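# Put the sieve basket onto the juicer spindle

## Task

Lower the sieve basket into the juicer's white bowl ring so that it sits seated on the drive spindle. At the end no gripper may be in contact with the basket, and the juicer must be upright with nothing touching it.

## Robot and tools

Robot: two arms, left_arm and right_arm, each with a two-finger parallel gripper and a wrist camera. Fixed cameras are cam_head_left and cam_head_right on a stand behind the arms. The wrist cameras are cam_left_wrist and cam_right_wrist. All images are 896x504 pixels.

Frames: the scene frame has its origin at table-top height, halfway between the nominal arm bases. +z points up, +x points out over the table, and left_arm sits on the +y side. Image left and right do not match arm names. Each arm's hand positions, quaternions, velocities and targets are in that arm's own base frame. The calibrated bases in the scene frame are: left_arm at (-0.004, +0.262, 0) m with quat_wxyz (+0.999, 0, 0, -0.032); right_arm at (+0.003, -0.339, 0) m with quat_wxyz (+1.000, 0, 0, -0.011). Both are nearly unrotated, so each base frame is roughly the scene frame shifted sideways. Fixed cameras and the table use the scene frame. Reported hand poses can be off by a few centimetres, more at long reach.

Gripper: the fingers extend along the gripper's +z axis and spread along its y axis. end_effector_position is the point between the finger pads, about 1 cm short of the tips.

The 16-number row: both tools use rows of 16 plain numbers. The first 8 are for left_arm and the last 8 for right_arm, even when only one arm moves. Each 8 is x, y, z (metres), then qw, qx, qy, qz (unit quaternion, w first), then opening. The position and quaternion are an absolute pose for that gripper in its own arm's base frame, not an offset. Opening runs from -1 (closed) to +1 (fully open, 0.094 m). To keep an arm still, repeat its last reported pose and the opening you want in every row. Sending 0 as an opening is a real command. To hold an orientation steady, reuse your own target quaternion rather than the drifted reported one.

execute_actions(actions, cameras): actions is a list of actions. Each action is a list of up to 15 rows, one per 1/30 s step, and covers 0.5 s. A short list repeats its final row. An action is rejected for both arms if any target lies more than 0.6 m from that gripper's current position along any gripper axis. The whole call is rejected if the first action fails this check against the last reported state, or if any action is malformed. cameras is a list of names, ['all'], or []. Images come back by default only when actions is empty. An empty list also shows the scene number, the task and the fields that other results may omit.

move(target, speed, blend, opening_speed, grip_force, blocking, cameras): this drives each gripper in a straight line toward one 16-number row, or through a list of up to 15 rows. It has no 0.6 m limit. speed is the top path speed in m/s, from 0.002 to 4.3, default 0.25. It can be one value or one per target, and turning is capped at twice that value in rad/s. blend is a corner-rounding distance in metres for lists; 0 stops at each point. opening_speed (0.2 or more, scale units per second) makes finger changes gradual. grip_force sets a per-pad force cap of 10 to 50 N, per arm or shared. It persists until changed, and lower values close slowly. blocking=false returns after about 0.5 s while the motion continues; a new move replaces it. Paths do not avoid obstacles or the other arm, and they stop after 10 s. Faster moves lag and overshoot more and hit harder. Steer wide of an arm's own base so its shoulder posture does not flip. The result ends with a move: line giving the outcome and any limits. done means at rest within 10 mm and 2 degrees. Other outcomes are off_target, moving, held and fault. limits=paced means the sent pose was clipped; limits=held means steps were withheld. Neither done nor off_target tells you whether there is contact.

wait(seconds 0 to 10, cameras) lets time pass with the commands held. stop(cameras) brakes a running move. zoom_image(camera, region [x0, y0, x1, y1]) enlarges part of that camera's newest image, at most 504 by 504 pixels. read_manual gives only licence text. finished_scene(scene, 1 to 3) ends the current scene for good. After ending scene 1, make no further calls in that reply.

Control behaviour: each step clips the commanded orientation to within 40 degrees of the measured one. The Hand target line shows where the arm is actually heading, so send the remainder next time. Friction and load can leave a gripper a few centimetres off its goal with no contact. Tool commands lists the current gripper commands.

Result lines: grip_measured is the measured finger opening on the -1..+1 scale. It reads slightly wide when empty and a little narrow on a squeezed part. Below the first-touch reading, the squeeze rises by about 1 N per 0.001, then jumps to the force cap. grip_effort_nm is the gripper motor effort; negative means closing, and it never settles back to exactly zero. To release, command an opening well above grip_measured. Joint torques include gravity and have offsets; numbers 3 and 4 wrap at ±28 N m. Joint velocities may read within noise. A MOTOR HOT line appears from 85 °C. At 100 °C an OVER-TEMPERATURE FAULT drops that arm for 30 to 60 s or longer. Long stretched holds and pushing against unreachable poses cause heating.

Avoid: dropping the basket or letting it fall far, releasing it while it moves, and anything leaving the table. Also avoid knocking or tipping the juicer, hard hits on fixed or heavy objects, and any contact between the two arms or their grippers. Brief external nudges to loose objects can occur. Before finishing, open the fingers, back away so nothing touches the basket or juicer, and check the seating with the cameras.

Each tool is called by a JSON object that holds its "name" and its "arguments", one argument or row to a line.

## Session

{"name": "execute_actions", "arguments": {
  "actions": []
}}

Scene clock: 0.00 s.
left_arm: end_effector_position=(+0.7481, -0.2787, +0.1870) grip_measured=+1.000 grip_effort_nm=n/a end_effector_quat_wxyz=(+0.345, +0.356, +0.835, -0.240) | right_arm: end_effector_position=(+0.3975, -0.4955, +0.1654) grip_measured=+1.000 grip_effort_nm=n/a end_effector_quat_wxyz=(+0.594, +0.704, +0.187, -0.343)
Joint positions: left_arm=[-0.24 2.107 1.936 -0.698 0.56 0.356 0.094] | right_arm=[-0.636 1.915 1.108 0.643 1.194 0.94 0.094]
Joint velocities: within noise
Joint torques (N m): no reading
Motor temperatures (°C): left_arm=[26 32 26 26 24 26 27] | right_arm=[28 29 26 23 27 25 25]
Heat: left arm: hottest shoulder 32 °C; right arm: hottest shoulder 29 °C.
Hand target: left_arm +0.7551, -0.2804, +0.2049; +0.361, +0.358, +0.828, -0.237 | right_arm +0.4026, -0.4992, +0.1758; +0.601, +0.702, +0.178, -0.337
Tool commands: left_gripper/opening=+1.0 right_gripper/opening=+1.0
camera_calibration:
cam_left_wrist: T_world_to_cam=[[-0.7627, -0.625525, 0.164341, 0.369743], [-0.645991, 0.724469, -0.240498, 0.76328], [0.0313776, -0.289591, -0.956636, 0.192367], [0, 0, 0, 1]] pos_world=[0.769039, -0.265982, 0.306828]
cam_right_wrist: T_world_to_cam=[[-0.679634, 0.177572, -0.711734, 0.487286], [0.722365, 0.330807, -0.607252, 0.026668], [0.127616, -0.926841, -0.353099, -0.334841], [0, 0, 0, 1]] pos_world=[0.354643, -0.405695, 0.244781]

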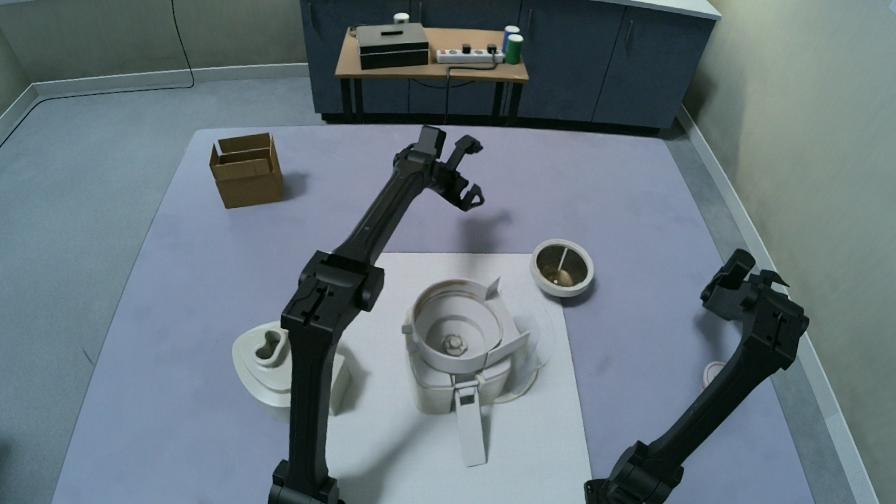

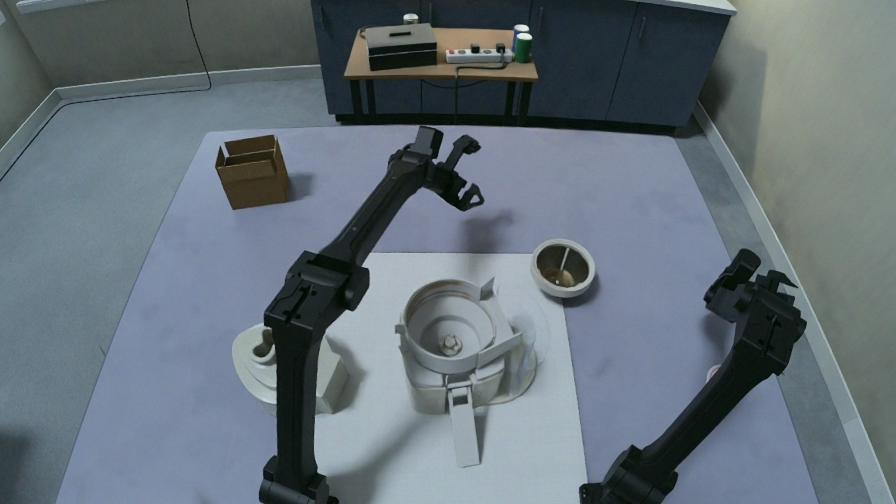

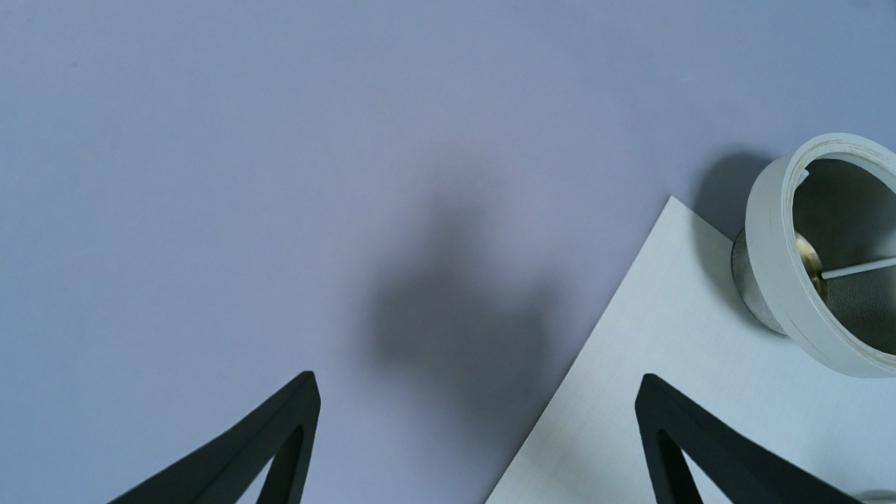

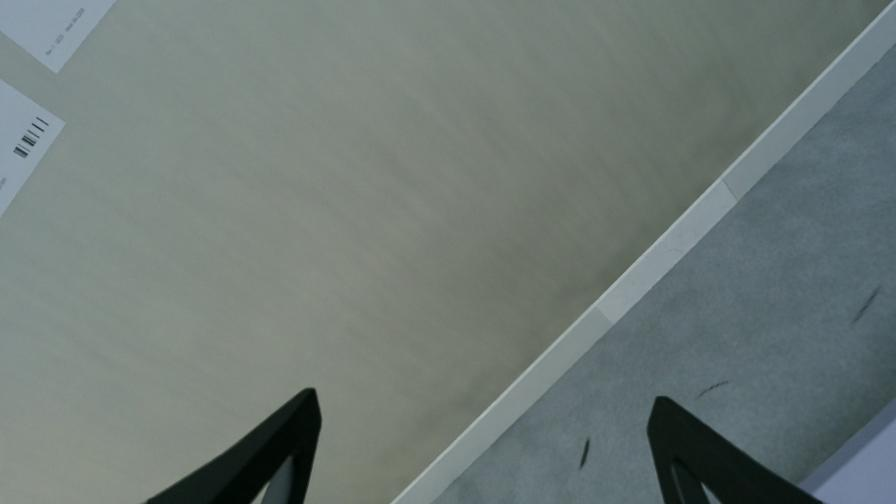

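{"name": "zoom_image", "arguments": {
  "camera": "cam_head_left",
  "region": [380, 220, 620, 420]
}}

{"name": "zoom_image", "arguments": {
  "camera": "cam_head_right",
  "region": [380, 220, 620, 420]
}}

{"name": "zoom_image", "arguments": {
  "camera": "cam_left_wrist",
  "region": [696, 100, 896, 400]
}}

Scaled by 2.100 from the camera's 896x504 image, which has a finer 1280x720 frame.

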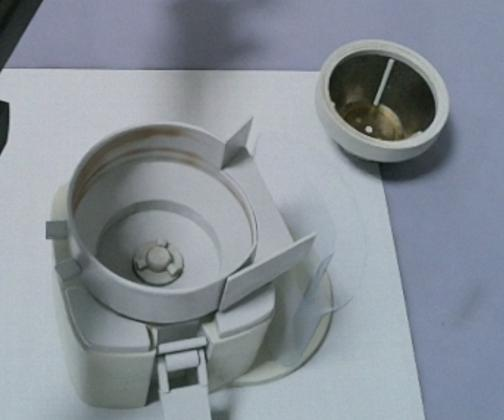

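Scaled by 2.100 from the camera's 896x504 image, which has a finer 1280x720 frame.

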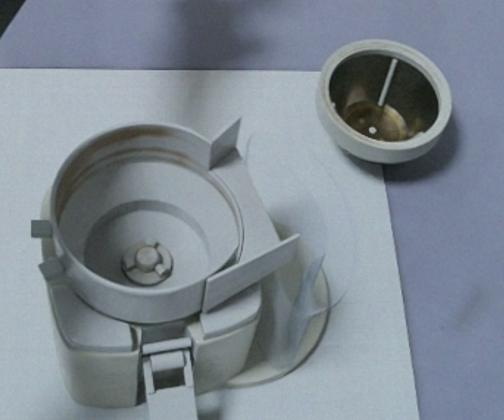

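Scaled by 1.680 from the camera's 896x504 image, which has a finer 1280x720 frame.

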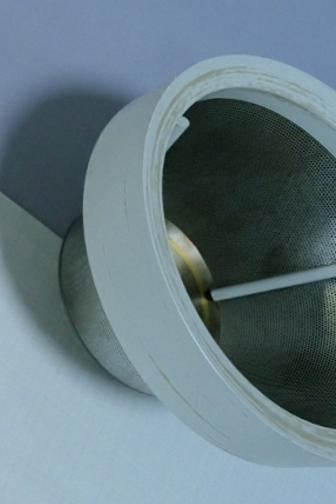

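{"name": "move", "arguments": {
  "target": [0.45,0.2,0.3,0.383,0,0.924,0,1,0.45,0.079,0.32,0,0,1,0,1],
  "speed": 0.5,
  "cameras": ["all"]
}}

Scene clock: 53.27 s.
left_arm: end_effector_position=(+0.4517, +0.2003, +0.2930) grip_measured=+1.000 grip_effort_nm=0.02 end_effector_quat_wxyz=(+0.379, -0.005, +0.925, -0.003) | right_arm: end_effector_position=(+0.4376, +0.0742, +0.2979) grip_measured=+1.000 grip_effort_nm=-0.01 end_effector_quat_wxyz=(-0.018, +0.009, +1.000, -0.005)
Joint positions: left_arm=[0.548 1.227 1.133 -0.779 0.375 0.398 0.094] | right_arm=[0.17 1.525 1.614 -1.696 0.003 0.187 0.094]
Joint torques (N m): left_arm=[2.02 -10.4 11.4 1.13 0.38 0.06] | right_arm=[0.15 -11.34 15.13 0.18 -0.09 -0.17]
Motor temperatures (°C): left_arm=[26 44 38 26 24 26 27] | right_arm=[28 32 33 23 27 25 25]
Heat: left arm: hottest shoulder 44 °C; right arm: hottest elbow 33 °C.
Hand target: left_arm +0.4500, +0.2000, +0.3001; +0.383, +0.000, +0.924, +0.000 | right_arm +0.4488, +0.0788, +0.3196; +0.005, +0.000, +1.000, +0.001
Off the commanded pose: left_arm 0.007 m, 1 deg | right_arm 0.026 m, 2 deg.
joint sent to its limit (right arm) — joint 4 (wrist pitch), lower limit. The joint targets still meet the commanded pose.
move: off_target (right_arm)
camera_calibration:
cam_left_wrist: T_world_to_cam=[[0.00139817, -0.999811, 0.0193691, 0.19816], [-0.986273, -0.00457684, -0.165057, 0.527999], [0.165115, -0.0188724, -0.986094, 0.335778], [0, 0, 0, 1]] pos_world=[0.465032, 0.206876, 0.414421]
cam_right_wrist: T_world_to_cam=[[-0.0222101, -0.998999, -0.0388345, 0.106858], [-0.865057, -0.000269529, 0.501674, 0.278583], [-0.501182, 0.0447362, -0.864185, 0.590219], [0, 0, 0, 1]] pos_world=[0.539171, 0.0804223, 0.374451]

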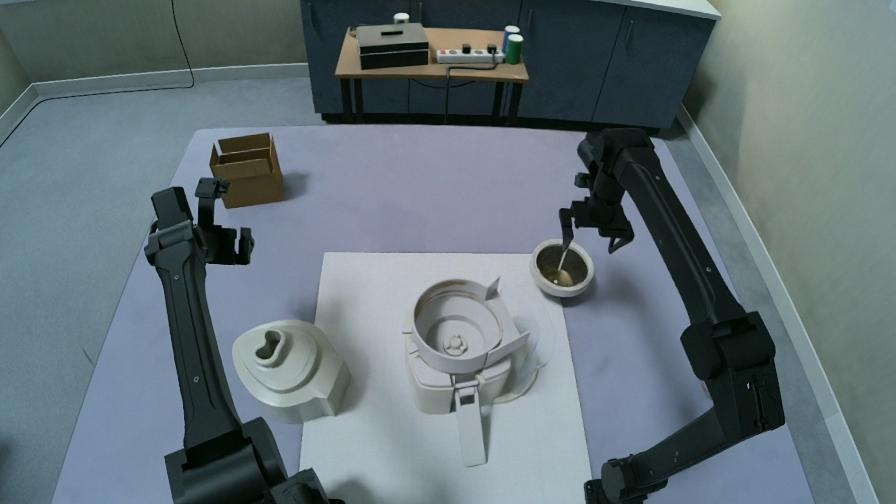

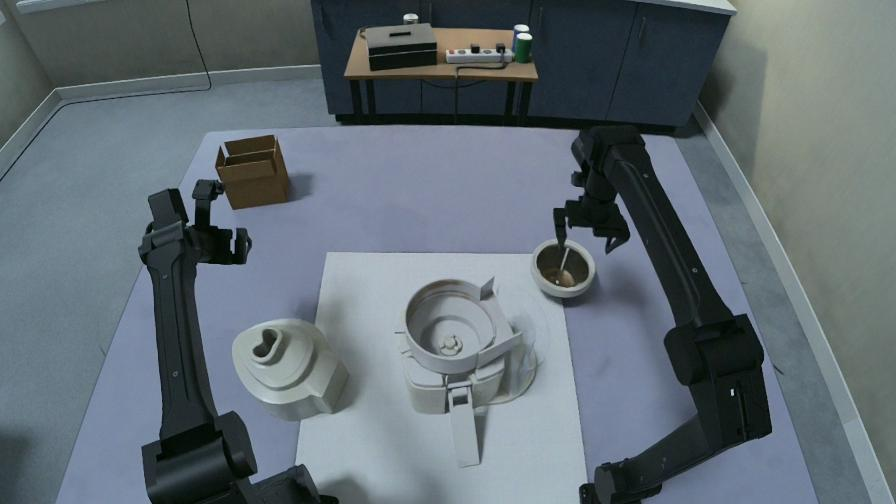

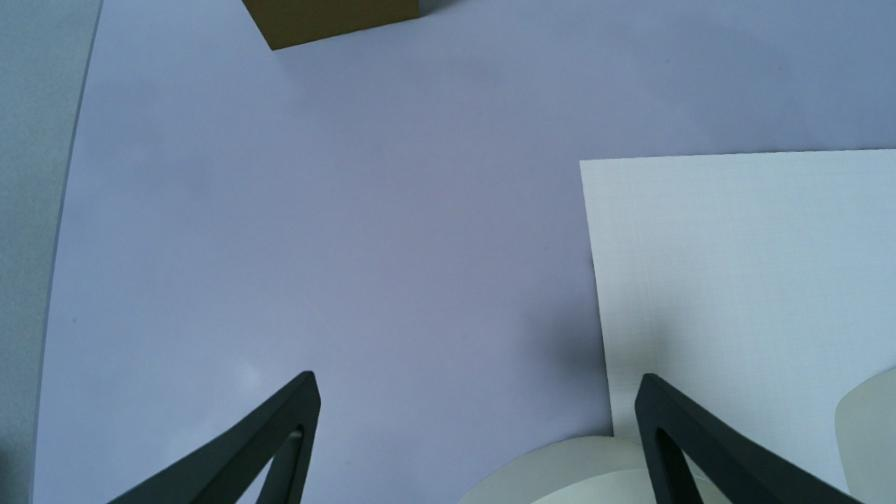

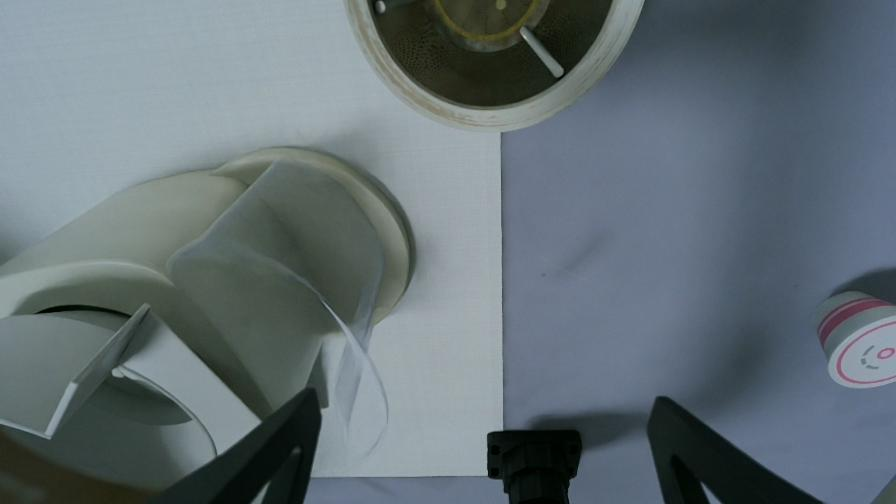

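{"name": "move", "arguments": {
  "target": [0.45,0.2,0.3,0.383,0,0.924,0,1,0.53,0.079,0.3,0,0,1,0,1],
  "speed": 0.5,
  "cameras": ["cam_right_wrist"]
}}

Scene clock: 60.00 s.
left_arm: end_effector_position=(+0.4517, +0.2003, +0.2930) grip_measured=+1.000 grip_effort_nm=0.02 end_effector_quat_wxyz=(+0.379, -0.005, +0.925, -0.003) | right_arm: end_effector_position=(+0.5185, +0.0828, +0.2719) grip_measured=+1.000 grip_effort_nm=-0.01 end_effector_quat_wxyz=(-0.024, +0.000, +1.000, -0.005)
Joint positions: left_arm=[0.548 1.227 1.133 -0.779 0.375 0.399 0.094] | right_arm=[0.16 1.751 1.827 -1.696 0.003 0.161 0.094]
Joint torques (N m): left_arm=[2.14 -10.34 11.36 1.07 0.41 0.09] | right_arm=[-1.85 -15.09 14.91 0.17 -0.05 -0.2]
Heat: left arm: hottest shoulder 42 °C; right arm: hottest elbow 35 °C.
Hand target: left_arm +0.4500, +0.2000, +0.3001; +0.383, +0.000, +0.924, +0.000 | right_arm +0.5284, +0.0788, +0.2996; +0.005, +0.000, +1.000, +0.000
Off the commanded pose: left_arm 0.007 m, 1 deg | right_arm 0.031 m, 3 deg.
joint sent to its limit (right arm) — joint 4 (wrist pitch), lower limit. The joint targets still meet the commanded pose.
move: off_target (right_arm)
camera_calibration:
cam_right_wrist: T_world_to_cam=[[-0.00629274, -0.999273, -0.0375912, 0.107638], [-0.858121, -0.0139042, 0.51326, 0.355998], [-0.513409, 0.0354876, -0.85741, 0.613125], [0, 0, 0, 1]] pos_world=[0.620951, 0.0907509, 0.347026]
Images, in order (width x height): cam_right_wrist 896x504.

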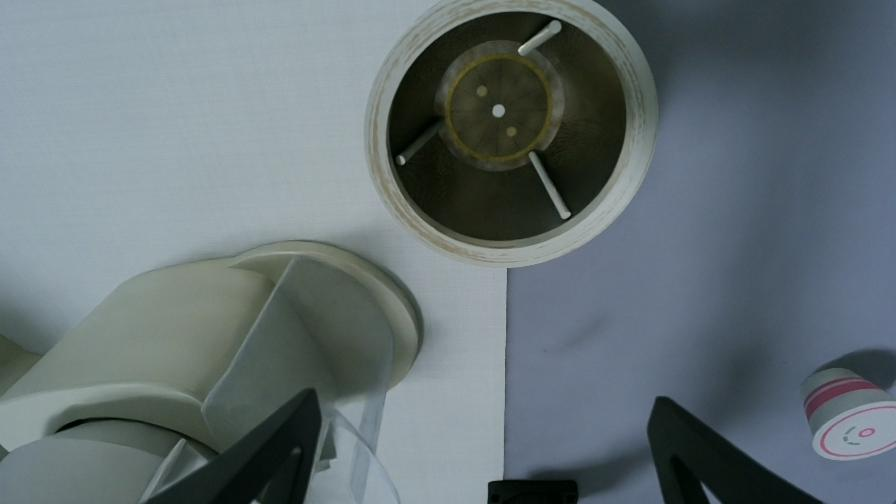

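{"name": "move", "arguments": {
  "target": [0.33,-0.25,0.36,0.383,0,0.924,0,1,0.53,0.079,0.3,0,0,1,0,1],
  "speed": 0.6,
  "cameras": ["cam_left_wrist"]
}}

Scene clock: 93.67 s.
left_arm: end_effector_position=(+0.3237, -0.2413, +0.3358) grip_measured=+1.000 grip_effort_nm=0.02 end_effector_quat_wxyz=(+0.370, +0.010, +0.929, +0.015) | right_arm: end_effector_position=(+0.5185, +0.0828, +0.2719) grip_measured=+1.000 grip_effort_nm=-0.01 end_effector_quat_wxyz=(-0.024, +0.000, +1.000, -0.005)
Joint positions: left_arm=[-0.875 1.073 1.152 -1.12 -0.572 -0.694 0.094] | right_arm=[0.16 1.751 1.827 -1.696 0.003 0.161 0.094]
Joint torques (N m): left_arm=[1.61 -6.59 15.27 0.77 -0.49 -0.19] | right_arm=[-1.49 -15.33 14.8 0.06 -0.08 -0.18]
Motor temperatures (°C): left_arm=[26 39 38 26 24 26 27] | right_arm=[28 33 43 23 26 25 25]
Heat: left arm: hottest shoulder 39 °C; right arm: hottest elbow 43 °C.
Hand target: left_arm +0.3293, -0.2492, +0.3597; +0.383, +0.000, +0.924, +0.000 | right_arm +0.5284, +0.0788, +0.2996; +0.005, +0.000, +1.000, +0.000
Off the commanded pose: left_arm 0.026 m, 3 deg | right_arm 0.031 m, 3 deg.
joint sent to its limit (right arm) — joint 4 (wrist pitch), lower limit. The joint targets still meet the commanded pose.
move: off_target (left_arm, right_arm)
camera_calibration:
cam_left_wrist: T_world_to_cam=[[-0.0133292, -0.999585, -0.0255514, -0.224093], [-0.989069, 0.0169333, -0.146479, 0.406628], [0.146851, 0.0233197, -0.988884, 0.407722], [0, 0, 0, 1]] pos_world=[0.339322, -0.240394, 0.457027]
Images, in order (width x height): cam_left_wrist 896x504.

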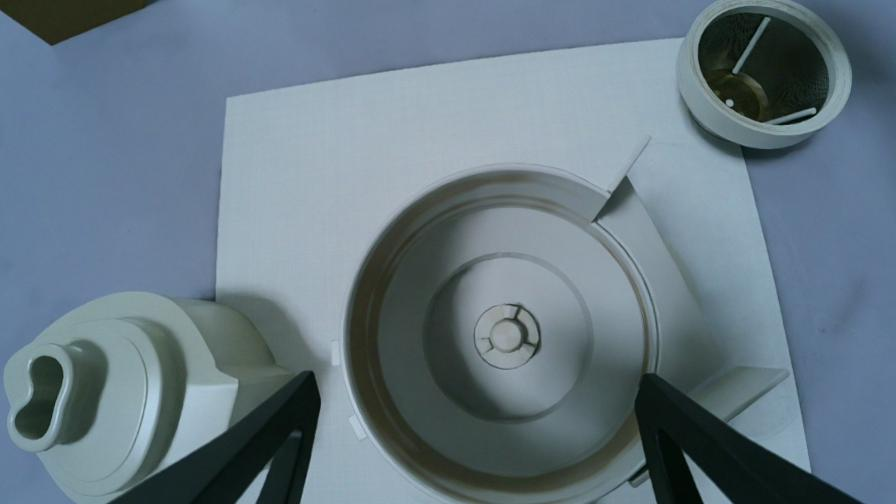

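{"name": "move", "arguments": {
  "target": [0.45,0.2,0.3,0.383,0,0.924,0,1,0.56,-0.004,0.22,0,0,1,0,1],
  "speed": 0.6,
  "cameras": ["cam_right_wrist","cam_head_left"]
}}

Scene clock: 106.27 s.
left_arm: end_effector_position=(+0.4388, +0.1946, +0.2729) grip_measured=+1.000 grip_effort_nm=0.02 end_effector_quat_wxyz=(+0.365, -0.011, +0.931, -0.011) | right_arm: end_effector_position=(+0.5581, -0.0005, +0.2245) grip_measured=+1.000 grip_effort_nm=-0.01 end_effector_quat_wxyz=(-0.002, +0.002, +1.000, -0.001)
Joint positions: left_arm=[0.552 1.211 1.08 -0.778 0.375 0.398 0.094] | right_arm=[0.001 1.809 1.783 -1.548 0.003 0.006 0.094]
Joint torques (N m): left_arm=[1.38 -9.17 15.19 1.01 0.37 0.08] | right_arm=[-1.32 -15.21 8.96 1.31 -0.08 -0.19]
Motor temperatures (°C): left_arm=[26 37 43 26 24 26 27] | right_arm=[28 34 45 23 26 25 25]
Heat: left arm: hottest elbow 43 °C; right arm: hottest elbow 45 °C.
Hand target: left_arm +0.4488, +0.1994, +0.2999; +0.383, +0.000, +0.924, +0.000 | right_arm +0.5600, -0.0040, +0.2201; +0.000, +0.000, +1.000, +0.000
Off the commanded pose: left_arm 0.030 m, 3 deg | right_arm 0.006 m, 0 deg.
move: off_target (left_arm)
camera_calibration:
cam_right_wrist: T_world_to_cam=[[-0.00861716, -0.998899, -0.0461112, 0.0260206], [-0.880635, -0.0142646, 0.473581, 0.43455], [-0.473718, 0.0446881, -0.879542, 0.578611], [0, 0, 0, 1]] pos_world=[0.657003, 0.00633363, 0.304318]
Images, in order (width x height): cam_head_left 896x504, cam_right_wrist 896x504.

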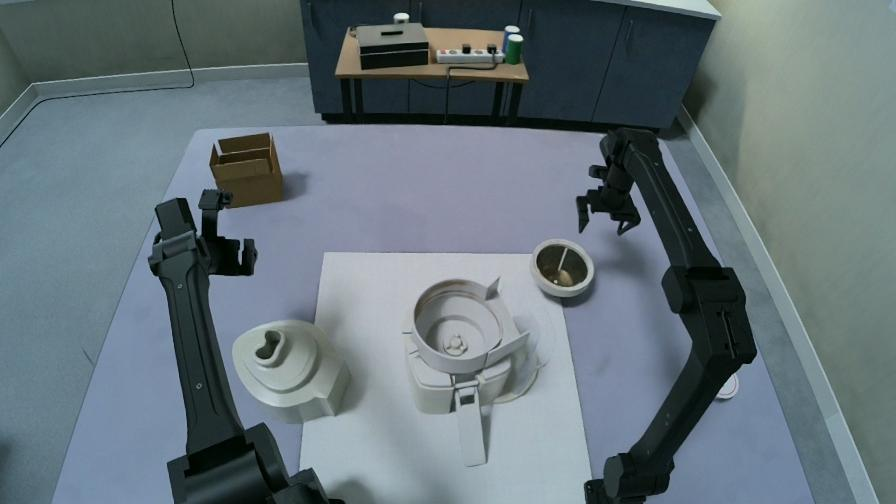

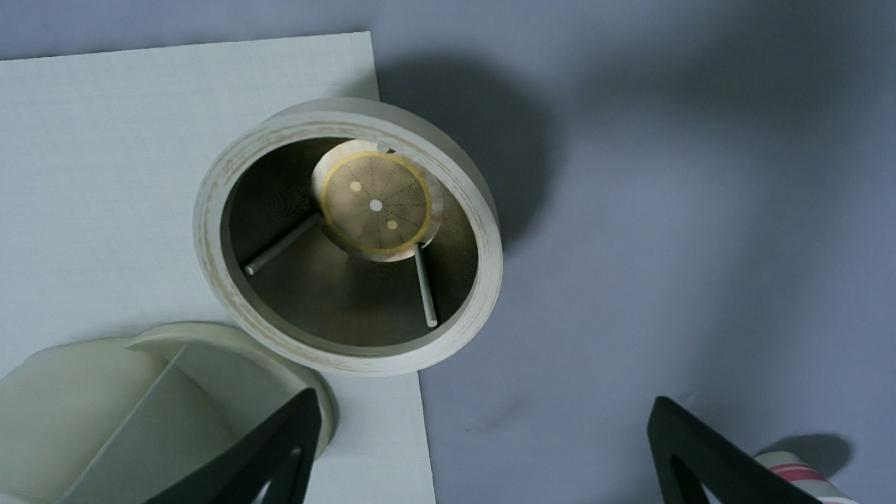

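{"name": "move", "arguments": {
  "target": [0.45,0.2,0.3,0.383,0,0.924,0,1,0.55,-0.007,0.108,0,0,1,0,0.6],
  "speed": 0.25,
  "cameras": ["cam_right_wrist","cam_head_left"]
}}

{"name": "zoom_image", "arguments": {
  "camera": "cam_head_left",
  "region": [500, 160, 680, 320]
}}

Scene clock: 115.57 s.
left_arm: end_effector_position=(+0.4388, +0.1946, +0.2729) grip_measured=+1.000 grip_effort_nm=0.02 end_effector_quat_wxyz=(+0.365, -0.010, +0.931, -0.011) | right_arm: end_effector_position=(+0.5495, -0.0012, +0.1126) grip_measured=+0.602 grip_effort_nm=-0.08 end_effector_quat_wxyz=(-0.002, +0.000, +1.000, -0.001)
Joint positions: left_arm=[0.552 1.211 1.08 -0.778 0.375 0.399 0.094] | right_arm=[0 1.837 1.524 -1.262 0.003 0 0.075]
Joint torques (N m): left_arm=[2.14 -8.88 15.09 1.1 0.35 0.01] | right_arm=[-1.49 -15.09 8.53 1.42 -0.08 -0.19]
Heat: left arm: hottest elbow 45 °C; right arm: hottest elbow 43 °C.
Hand target: left_arm +0.4488, +0.1995, +0.2999; +0.383, +0.000, +0.924, +0.000 | right_arm +0.5499, -0.0069, +0.1080; +0.000, +0.000, +1.000, +0.000
Off the commanded pose: left_arm 0.030 m, 3 deg | right_arm 0.007 m, 0 deg.
move: off_target (left_arm)
camera_calibration:
cam_right_wrist: T_world_to_cam=[[-0.00441499, -0.998926, -0.0461196, 0.017866], [-0.880559, -0.0179737, 0.473596, 0.479977], [-0.473917, 0.0427019, -0.879534, 0.476173], [0, 0, 0, 1]] pos_world=[0.648393, 0.00614034, 0.192318]
Images, in order (width x height): cam_head_left 896x504, cam_right_wrist 896x504.

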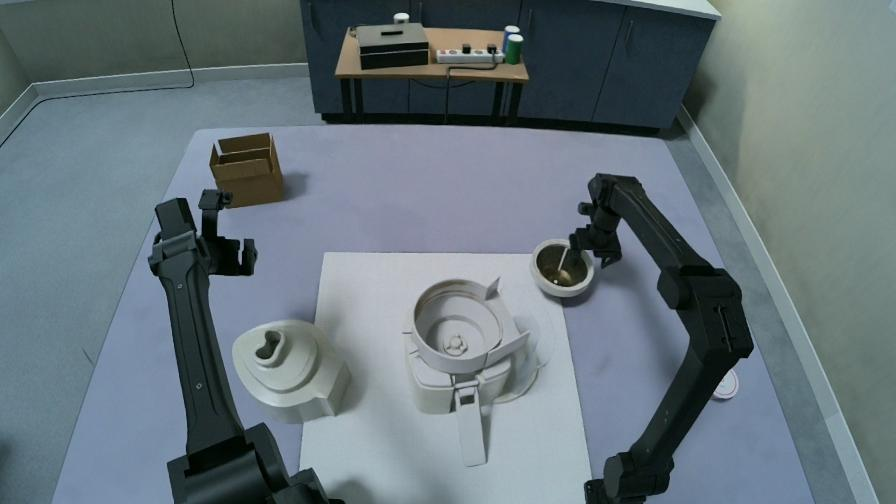

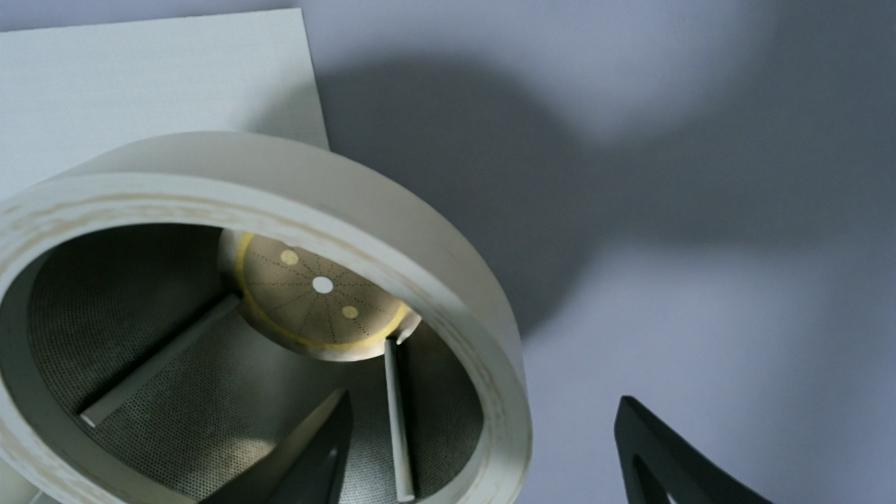

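Scaled by 2.800 from the camera's 896x504 image, which has a finer 1280x720 frame.

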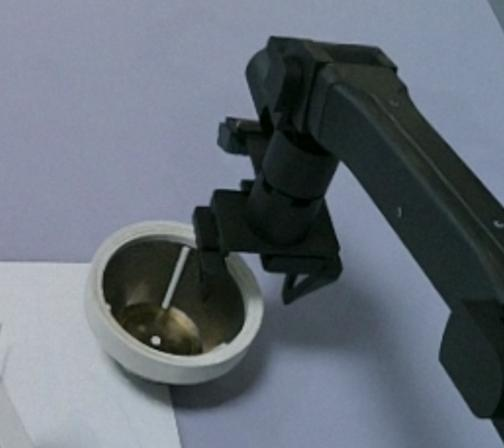

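{"name": "move", "arguments": {
  "target": [
    [0.45,0.2,0.3,0.383,0,0.924,0,1,0.55,-0.013,0.099,0,0,1,0,0.6],
    [0.45,0.2,0.3,0.383,0,0.924,0,1,0.55,-0.013,0.099,0,0,1,0,0.0]
  ],
  "speed": 0.15,
  "opening_speed": 0.6,
  "cameras": ["cam_right_wrist"]
}}

Scene clock: 123.70 s.
left_arm: end_effector_position=(+0.4388, +0.1946, +0.2729) grip_measured=+1.000 grip_effort_nm=0.02 end_effector_quat_wxyz=(+0.365, -0.010, +0.931, -0.011) | right_arm: end_effector_position=(+0.5510, -0.0073, +0.1088) grip_measured=+0.002 grip_effort_nm=-0.08 end_effector_quat_wxyz=(+0.004, +0.000, +1.000, -0.001)
Joint positions: left_arm=[0.552 1.211 1.08 -0.778 0.375 0.399 0.094] | right_arm=[-0.012 1.837 1.514 -1.24 0.003 -0.011 0.047]
Joint torques (N m): left_arm=[1.73 -8.53 15.05 0.9 0.39 0.11] | right_arm=[-1.44 -14.86 8.02 1.24 -0.09 -0.2]
Heat: left arm: hottest elbow 46 °C; right arm: hottest elbow 42 °C.
Hand target: left_arm +0.4488, +0.1995, +0.2999; +0.383, +0.000, +0.924, +0.000 | right_arm +0.5498, -0.0130, +0.0991; +0.000, +0.000, +1.000, +0.000
Off the commanded pose: left_arm 0.030 m, 3 deg | right_arm 0.011 m, 0 deg.
move: off_target (left_arm, right_arm); target 2's new opening was sent with right_arm's hand 0.011 m and 0 deg from that target
camera_calibration:
cam_right_wrist: T_world_to_cam=[[-0.00392827, -0.998932, -0.0460327, 0.0113238], [-0.885928, -0.0178741, 0.463478, 0.48701], [-0.463806, 0.0426023, -0.884912, 0.468898], [0, 0, 0, 1]] pos_world=[0.648978, 0.0000404547, 0.189736]
Images, in order (width x height): cam_right_wrist 896x504.

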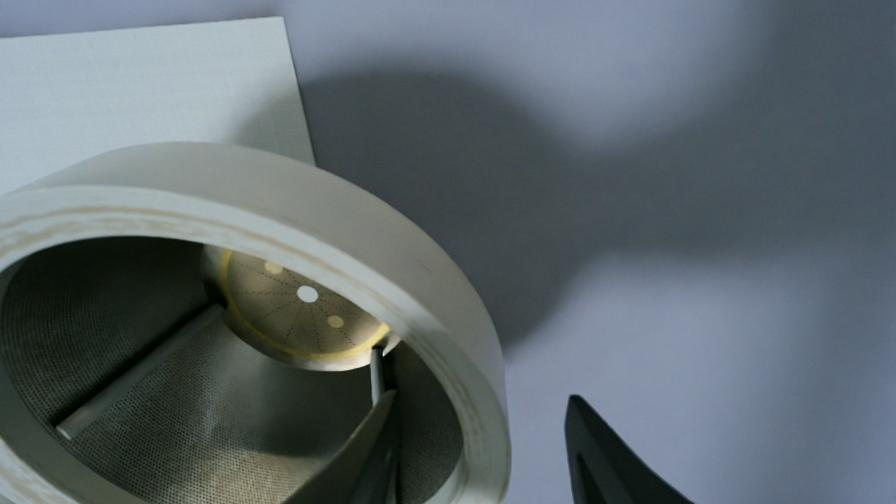

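{"name": "move", "arguments": {
  "target": [
    [0.45,0.2,0.3,0.383,0,0.924,0,1,0.545,-0.013,0.088,0,0,1,0,0.0],
    [0.45,0.2,0.3,0.383,0,0.924,0,1,0.545,-0.013,0.088,0,0,1,0,-0.9]
  ],
  "speed": 0.15,
  "opening_speed": 0.4,
  "cameras": ["cam_right_wrist","cam_head_left"]
}}

{"name": "zoom_image", "arguments": {
  "camera": "cam_head_left",
  "region": [500, 200, 640, 320]
}}

Scene clock: 133.97 s.
left_arm: end_effector_position=(+0.4388, +0.1946, +0.2729) grip_measured=+1.000 grip_effort_nm=0.02 end_effector_quat_wxyz=(+0.365, -0.010, +0.931, -0.011) | right_arm: end_effector_position=(+0.5464, -0.0062, +0.0969) grip_measured=-0.680 grip_effort_nm=-1.02 end_effector_quat_wxyz=(+0.003, -0.002, +1.000, +0.002)
Joint positions: left_arm=[0.552 1.211 1.08 -0.778 0.375 0.399 0.094] | right_arm=[-0.012 1.837 1.481 -1.208 -0.003 -0.015 0.015]
Joint torques (N m): left_arm=[2.26 -8.53 15.16 0.98 0.41 0.07] | right_arm=[-1.44 -14.45 7.76 1.29 0.14 -0.14]
Heat: left arm: hottest elbow 47 °C; right arm: hottest elbow 41 °C.
Hand target: left_arm +0.4488, +0.1995, +0.2999; +0.383, +0.000, +0.924, +0.000 | right_arm +0.5449, -0.0129, +0.0881; +0.000, +0.000, +1.000, +0.000
Off the commanded pose: left_arm 0.030 m, 3 deg | right_arm 0.011 m, 0 deg.
move: off_target (left_arm, right_arm); target 2's new opening was sent with right_arm's hand 0.011 m and 0 deg from that target
camera_calibration:
cam_right_wrist: T_world_to_cam=[[0.000197297, -0.998659, -0.0517664, 0.0101069], [-0.885135, -0.0242631, 0.464702, 0.487916], [-0.465334, 0.0457285, -0.883953, 0.456878], [0, 0, 0, 1]] pos_world=[0.644471, 0.00103937, 0.177647]
Images, in order (width x height): cam_head_left 896x504, cam_right_wrist 896x504.

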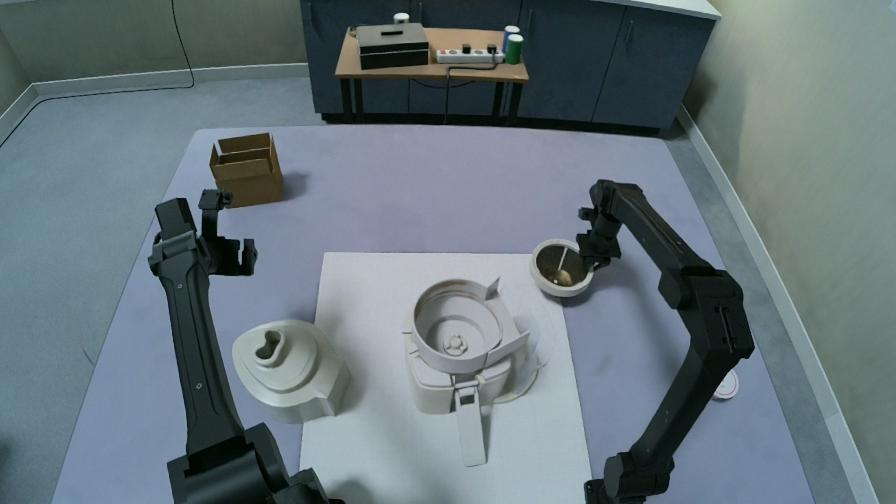

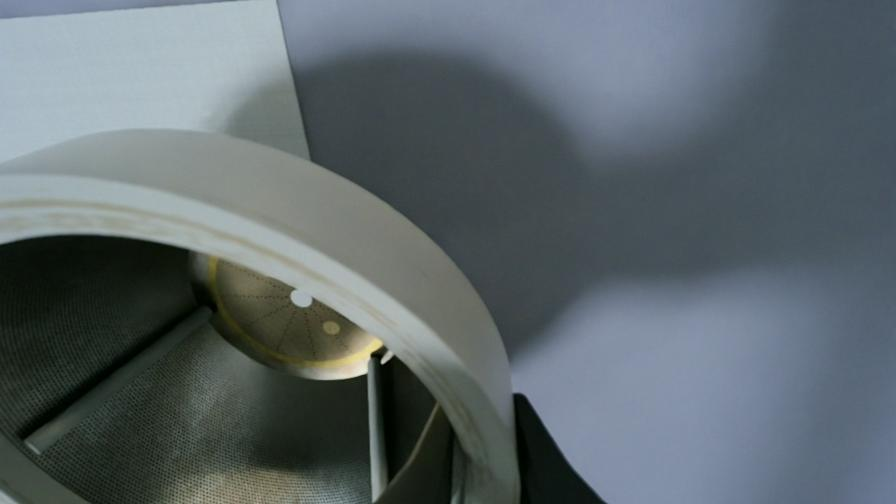

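Scaled by 3.600 from the camera's 896x504 image, which has a finer 1280x720 frame.

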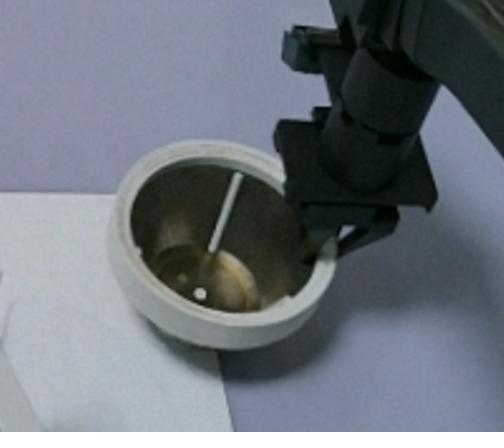

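{"name": "move", "arguments": {
  "target": [
    [0.45,0.2,0.3,0.383,0,0.924,0,1,0.545,-0.013,0.37,0,0,1,0,-0.9],
    [0.45,0.2,0.3,0.383,0,0.924,0,1,0.50,0.264,0.37,0,0,1,0,-0.9],
    [0.45,0.2,0.3,0.383,0,0.924,0,1,0.33,0.264,0.37,0,0,1,0,-0.9]
  ],
  "speed": 0.25,
  "blend": 0.05,
  "cameras": ["all"]
}}

{"name": "zoom_image", "arguments": {
  "camera": "cam_head_left",
  "region": [360, 170, 600, 420]
}}

{"name": "zoom_image", "arguments": {
  "camera": "cam_head_right",
  "region": [360, 170, 600, 420]
}}

Scene clock: 160.20 s.
left_arm: end_effector_position=(+0.4388, +0.1946, +0.2729) grip_measured=+1.000 grip_effort_nm=0.02 end_effector_quat_wxyz=(+0.365, -0.010, +0.931, -0.011) | right_arm: end_effector_position=(+0.3354, +0.2651, +0.3666) grip_measured=-0.696 grip_effort_nm=-1.03 end_effector_quat_wxyz=(+0.051, -0.005, +0.998, +0.037)
Joint positions: left_arm=[0.552 1.211 1.08 -0.778 0.375 0.399 0.094] | right_arm=[0.672 1.406 1.664 -1.701 0.005 0.662 0.014]
Joint torques (N m): left_arm=[0.91 -8.94 15.36 1.09 0.42 0.06] | right_arm=[-0.5 -10.05 9.39 0.7 -0.08 0.1]
Motor temperatures (°C): left_arm=[26 35 50 26 24 26 27] | right_arm=[28 37 39 23 26 25 26]
Heat: left arm: hottest elbow 50 °C; right arm: hottest elbow 39 °C.
Hand target: left_arm +0.4488, +0.1995, +0.2999; +0.383, +0.000, +0.924, +0.000 | right_arm +0.3301, +0.2640, +0.3693; +0.050, +0.000, +0.998, +0.039
Off the commanded pose: left_arm 0.030 m, 3 deg | right_arm 0.006 m, 7 deg.
joint sent to its limit (right arm) — joint 4 (wrist pitch), lower limit. The joint targets are off in orientation, not in position.
move: off_target (left_arm, right_arm)
camera_calibration:
cam_left_wrist: T_world_to_cam=[[0.00579417, -0.999282, 0.0374359, 0.185837], [-0.990782, -0.0108036, -0.135032, 0.506862], [0.13534, -0.0363085, -0.990134, 0.33552], [0, 0, 0, 1]] pos_world=[0.455704, 0.203362, 0.393695]
cam_right_wrist: T_world_to_cam=[[0.0148296, -0.992378, -0.122337, 0.31438], [-0.925371, -0.0599692, 0.374289, 0.238433], [-0.378773, 0.107656, -0.919207, 0.552139], [0, 0, 0, 1]] pos_world=[0.425112, 0.266841, 0.456747]

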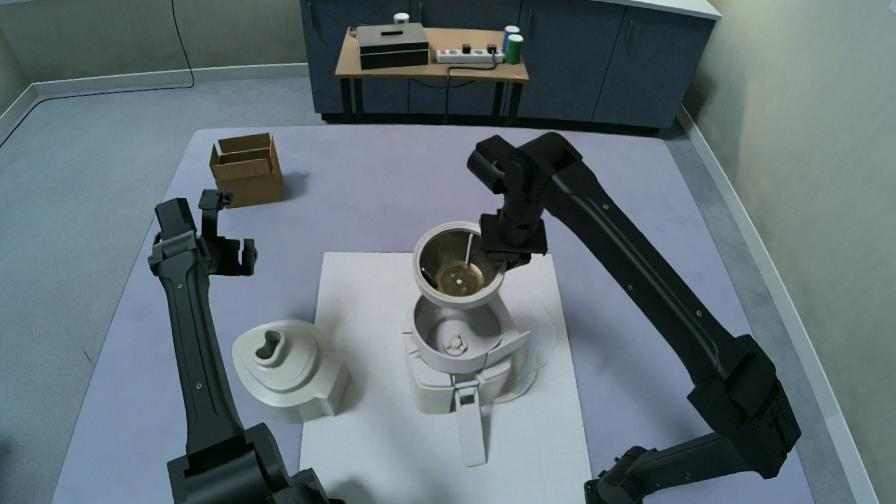

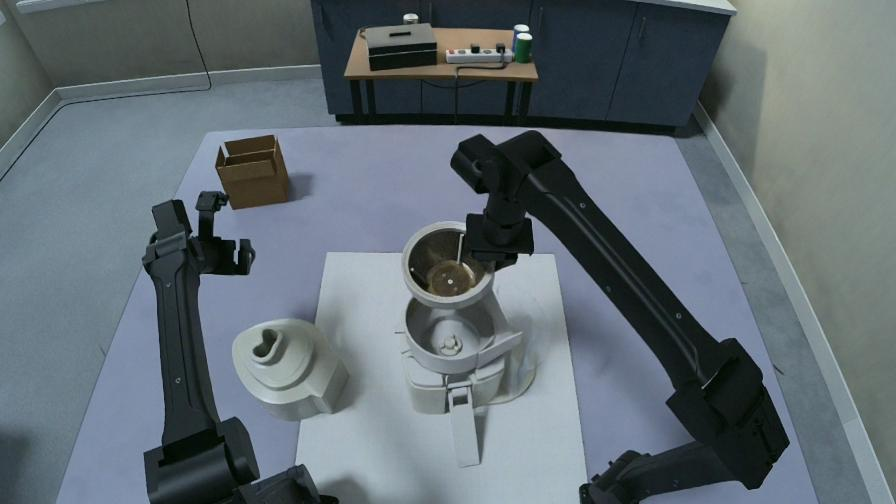

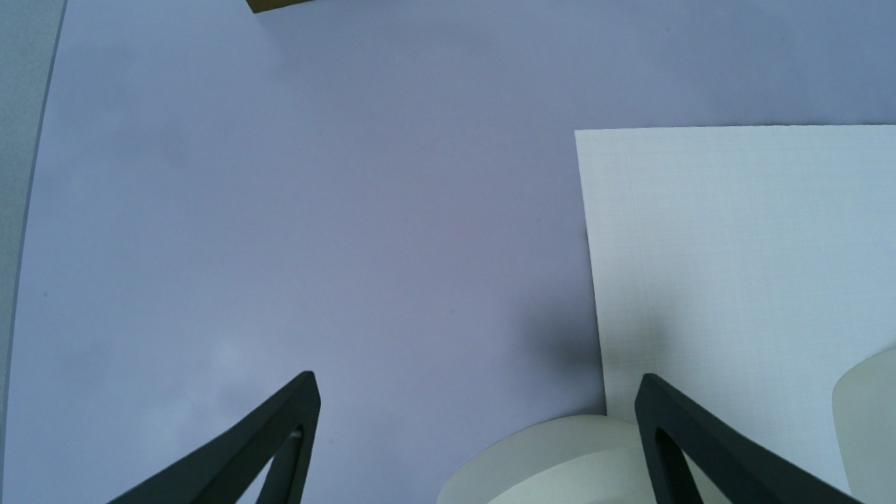

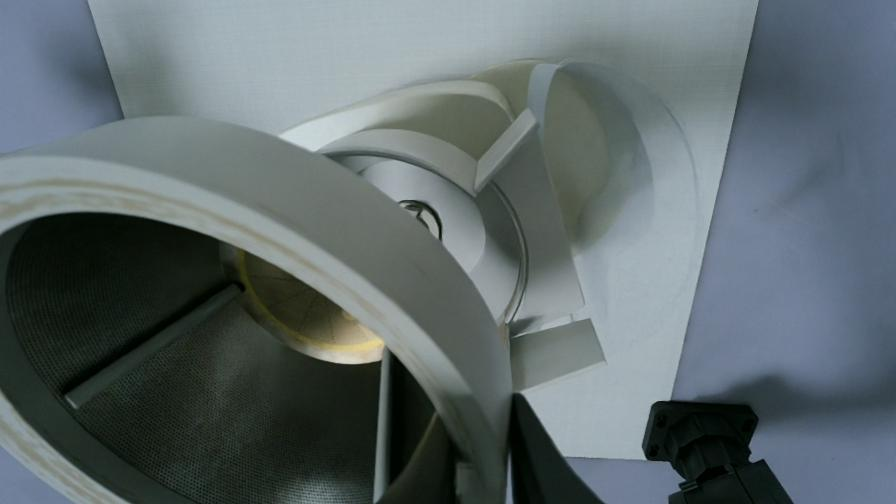

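Scaled by 2.016 from the camera's 896x504 image, which has a finer 1280x720 frame.

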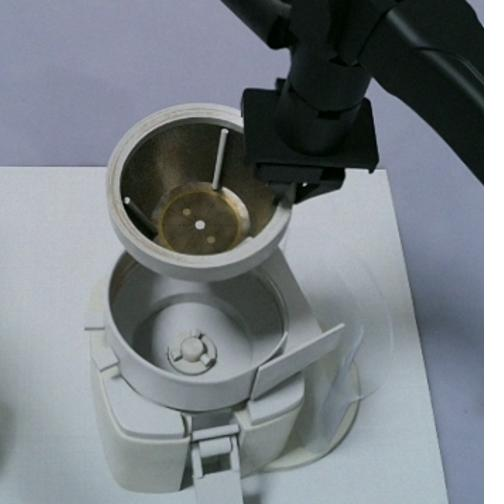

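Scaled by 2.016 from the camera's 896x504 image, which has a finer 1280x720 frame.

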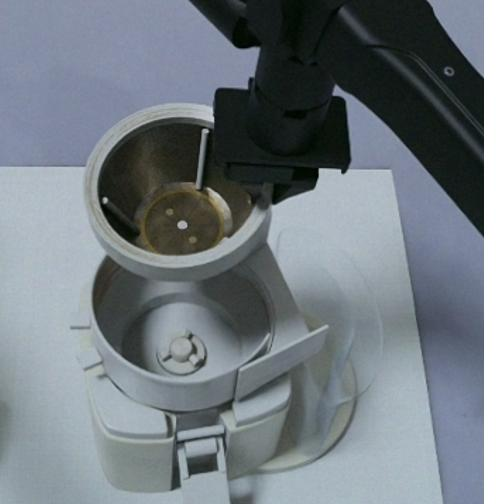

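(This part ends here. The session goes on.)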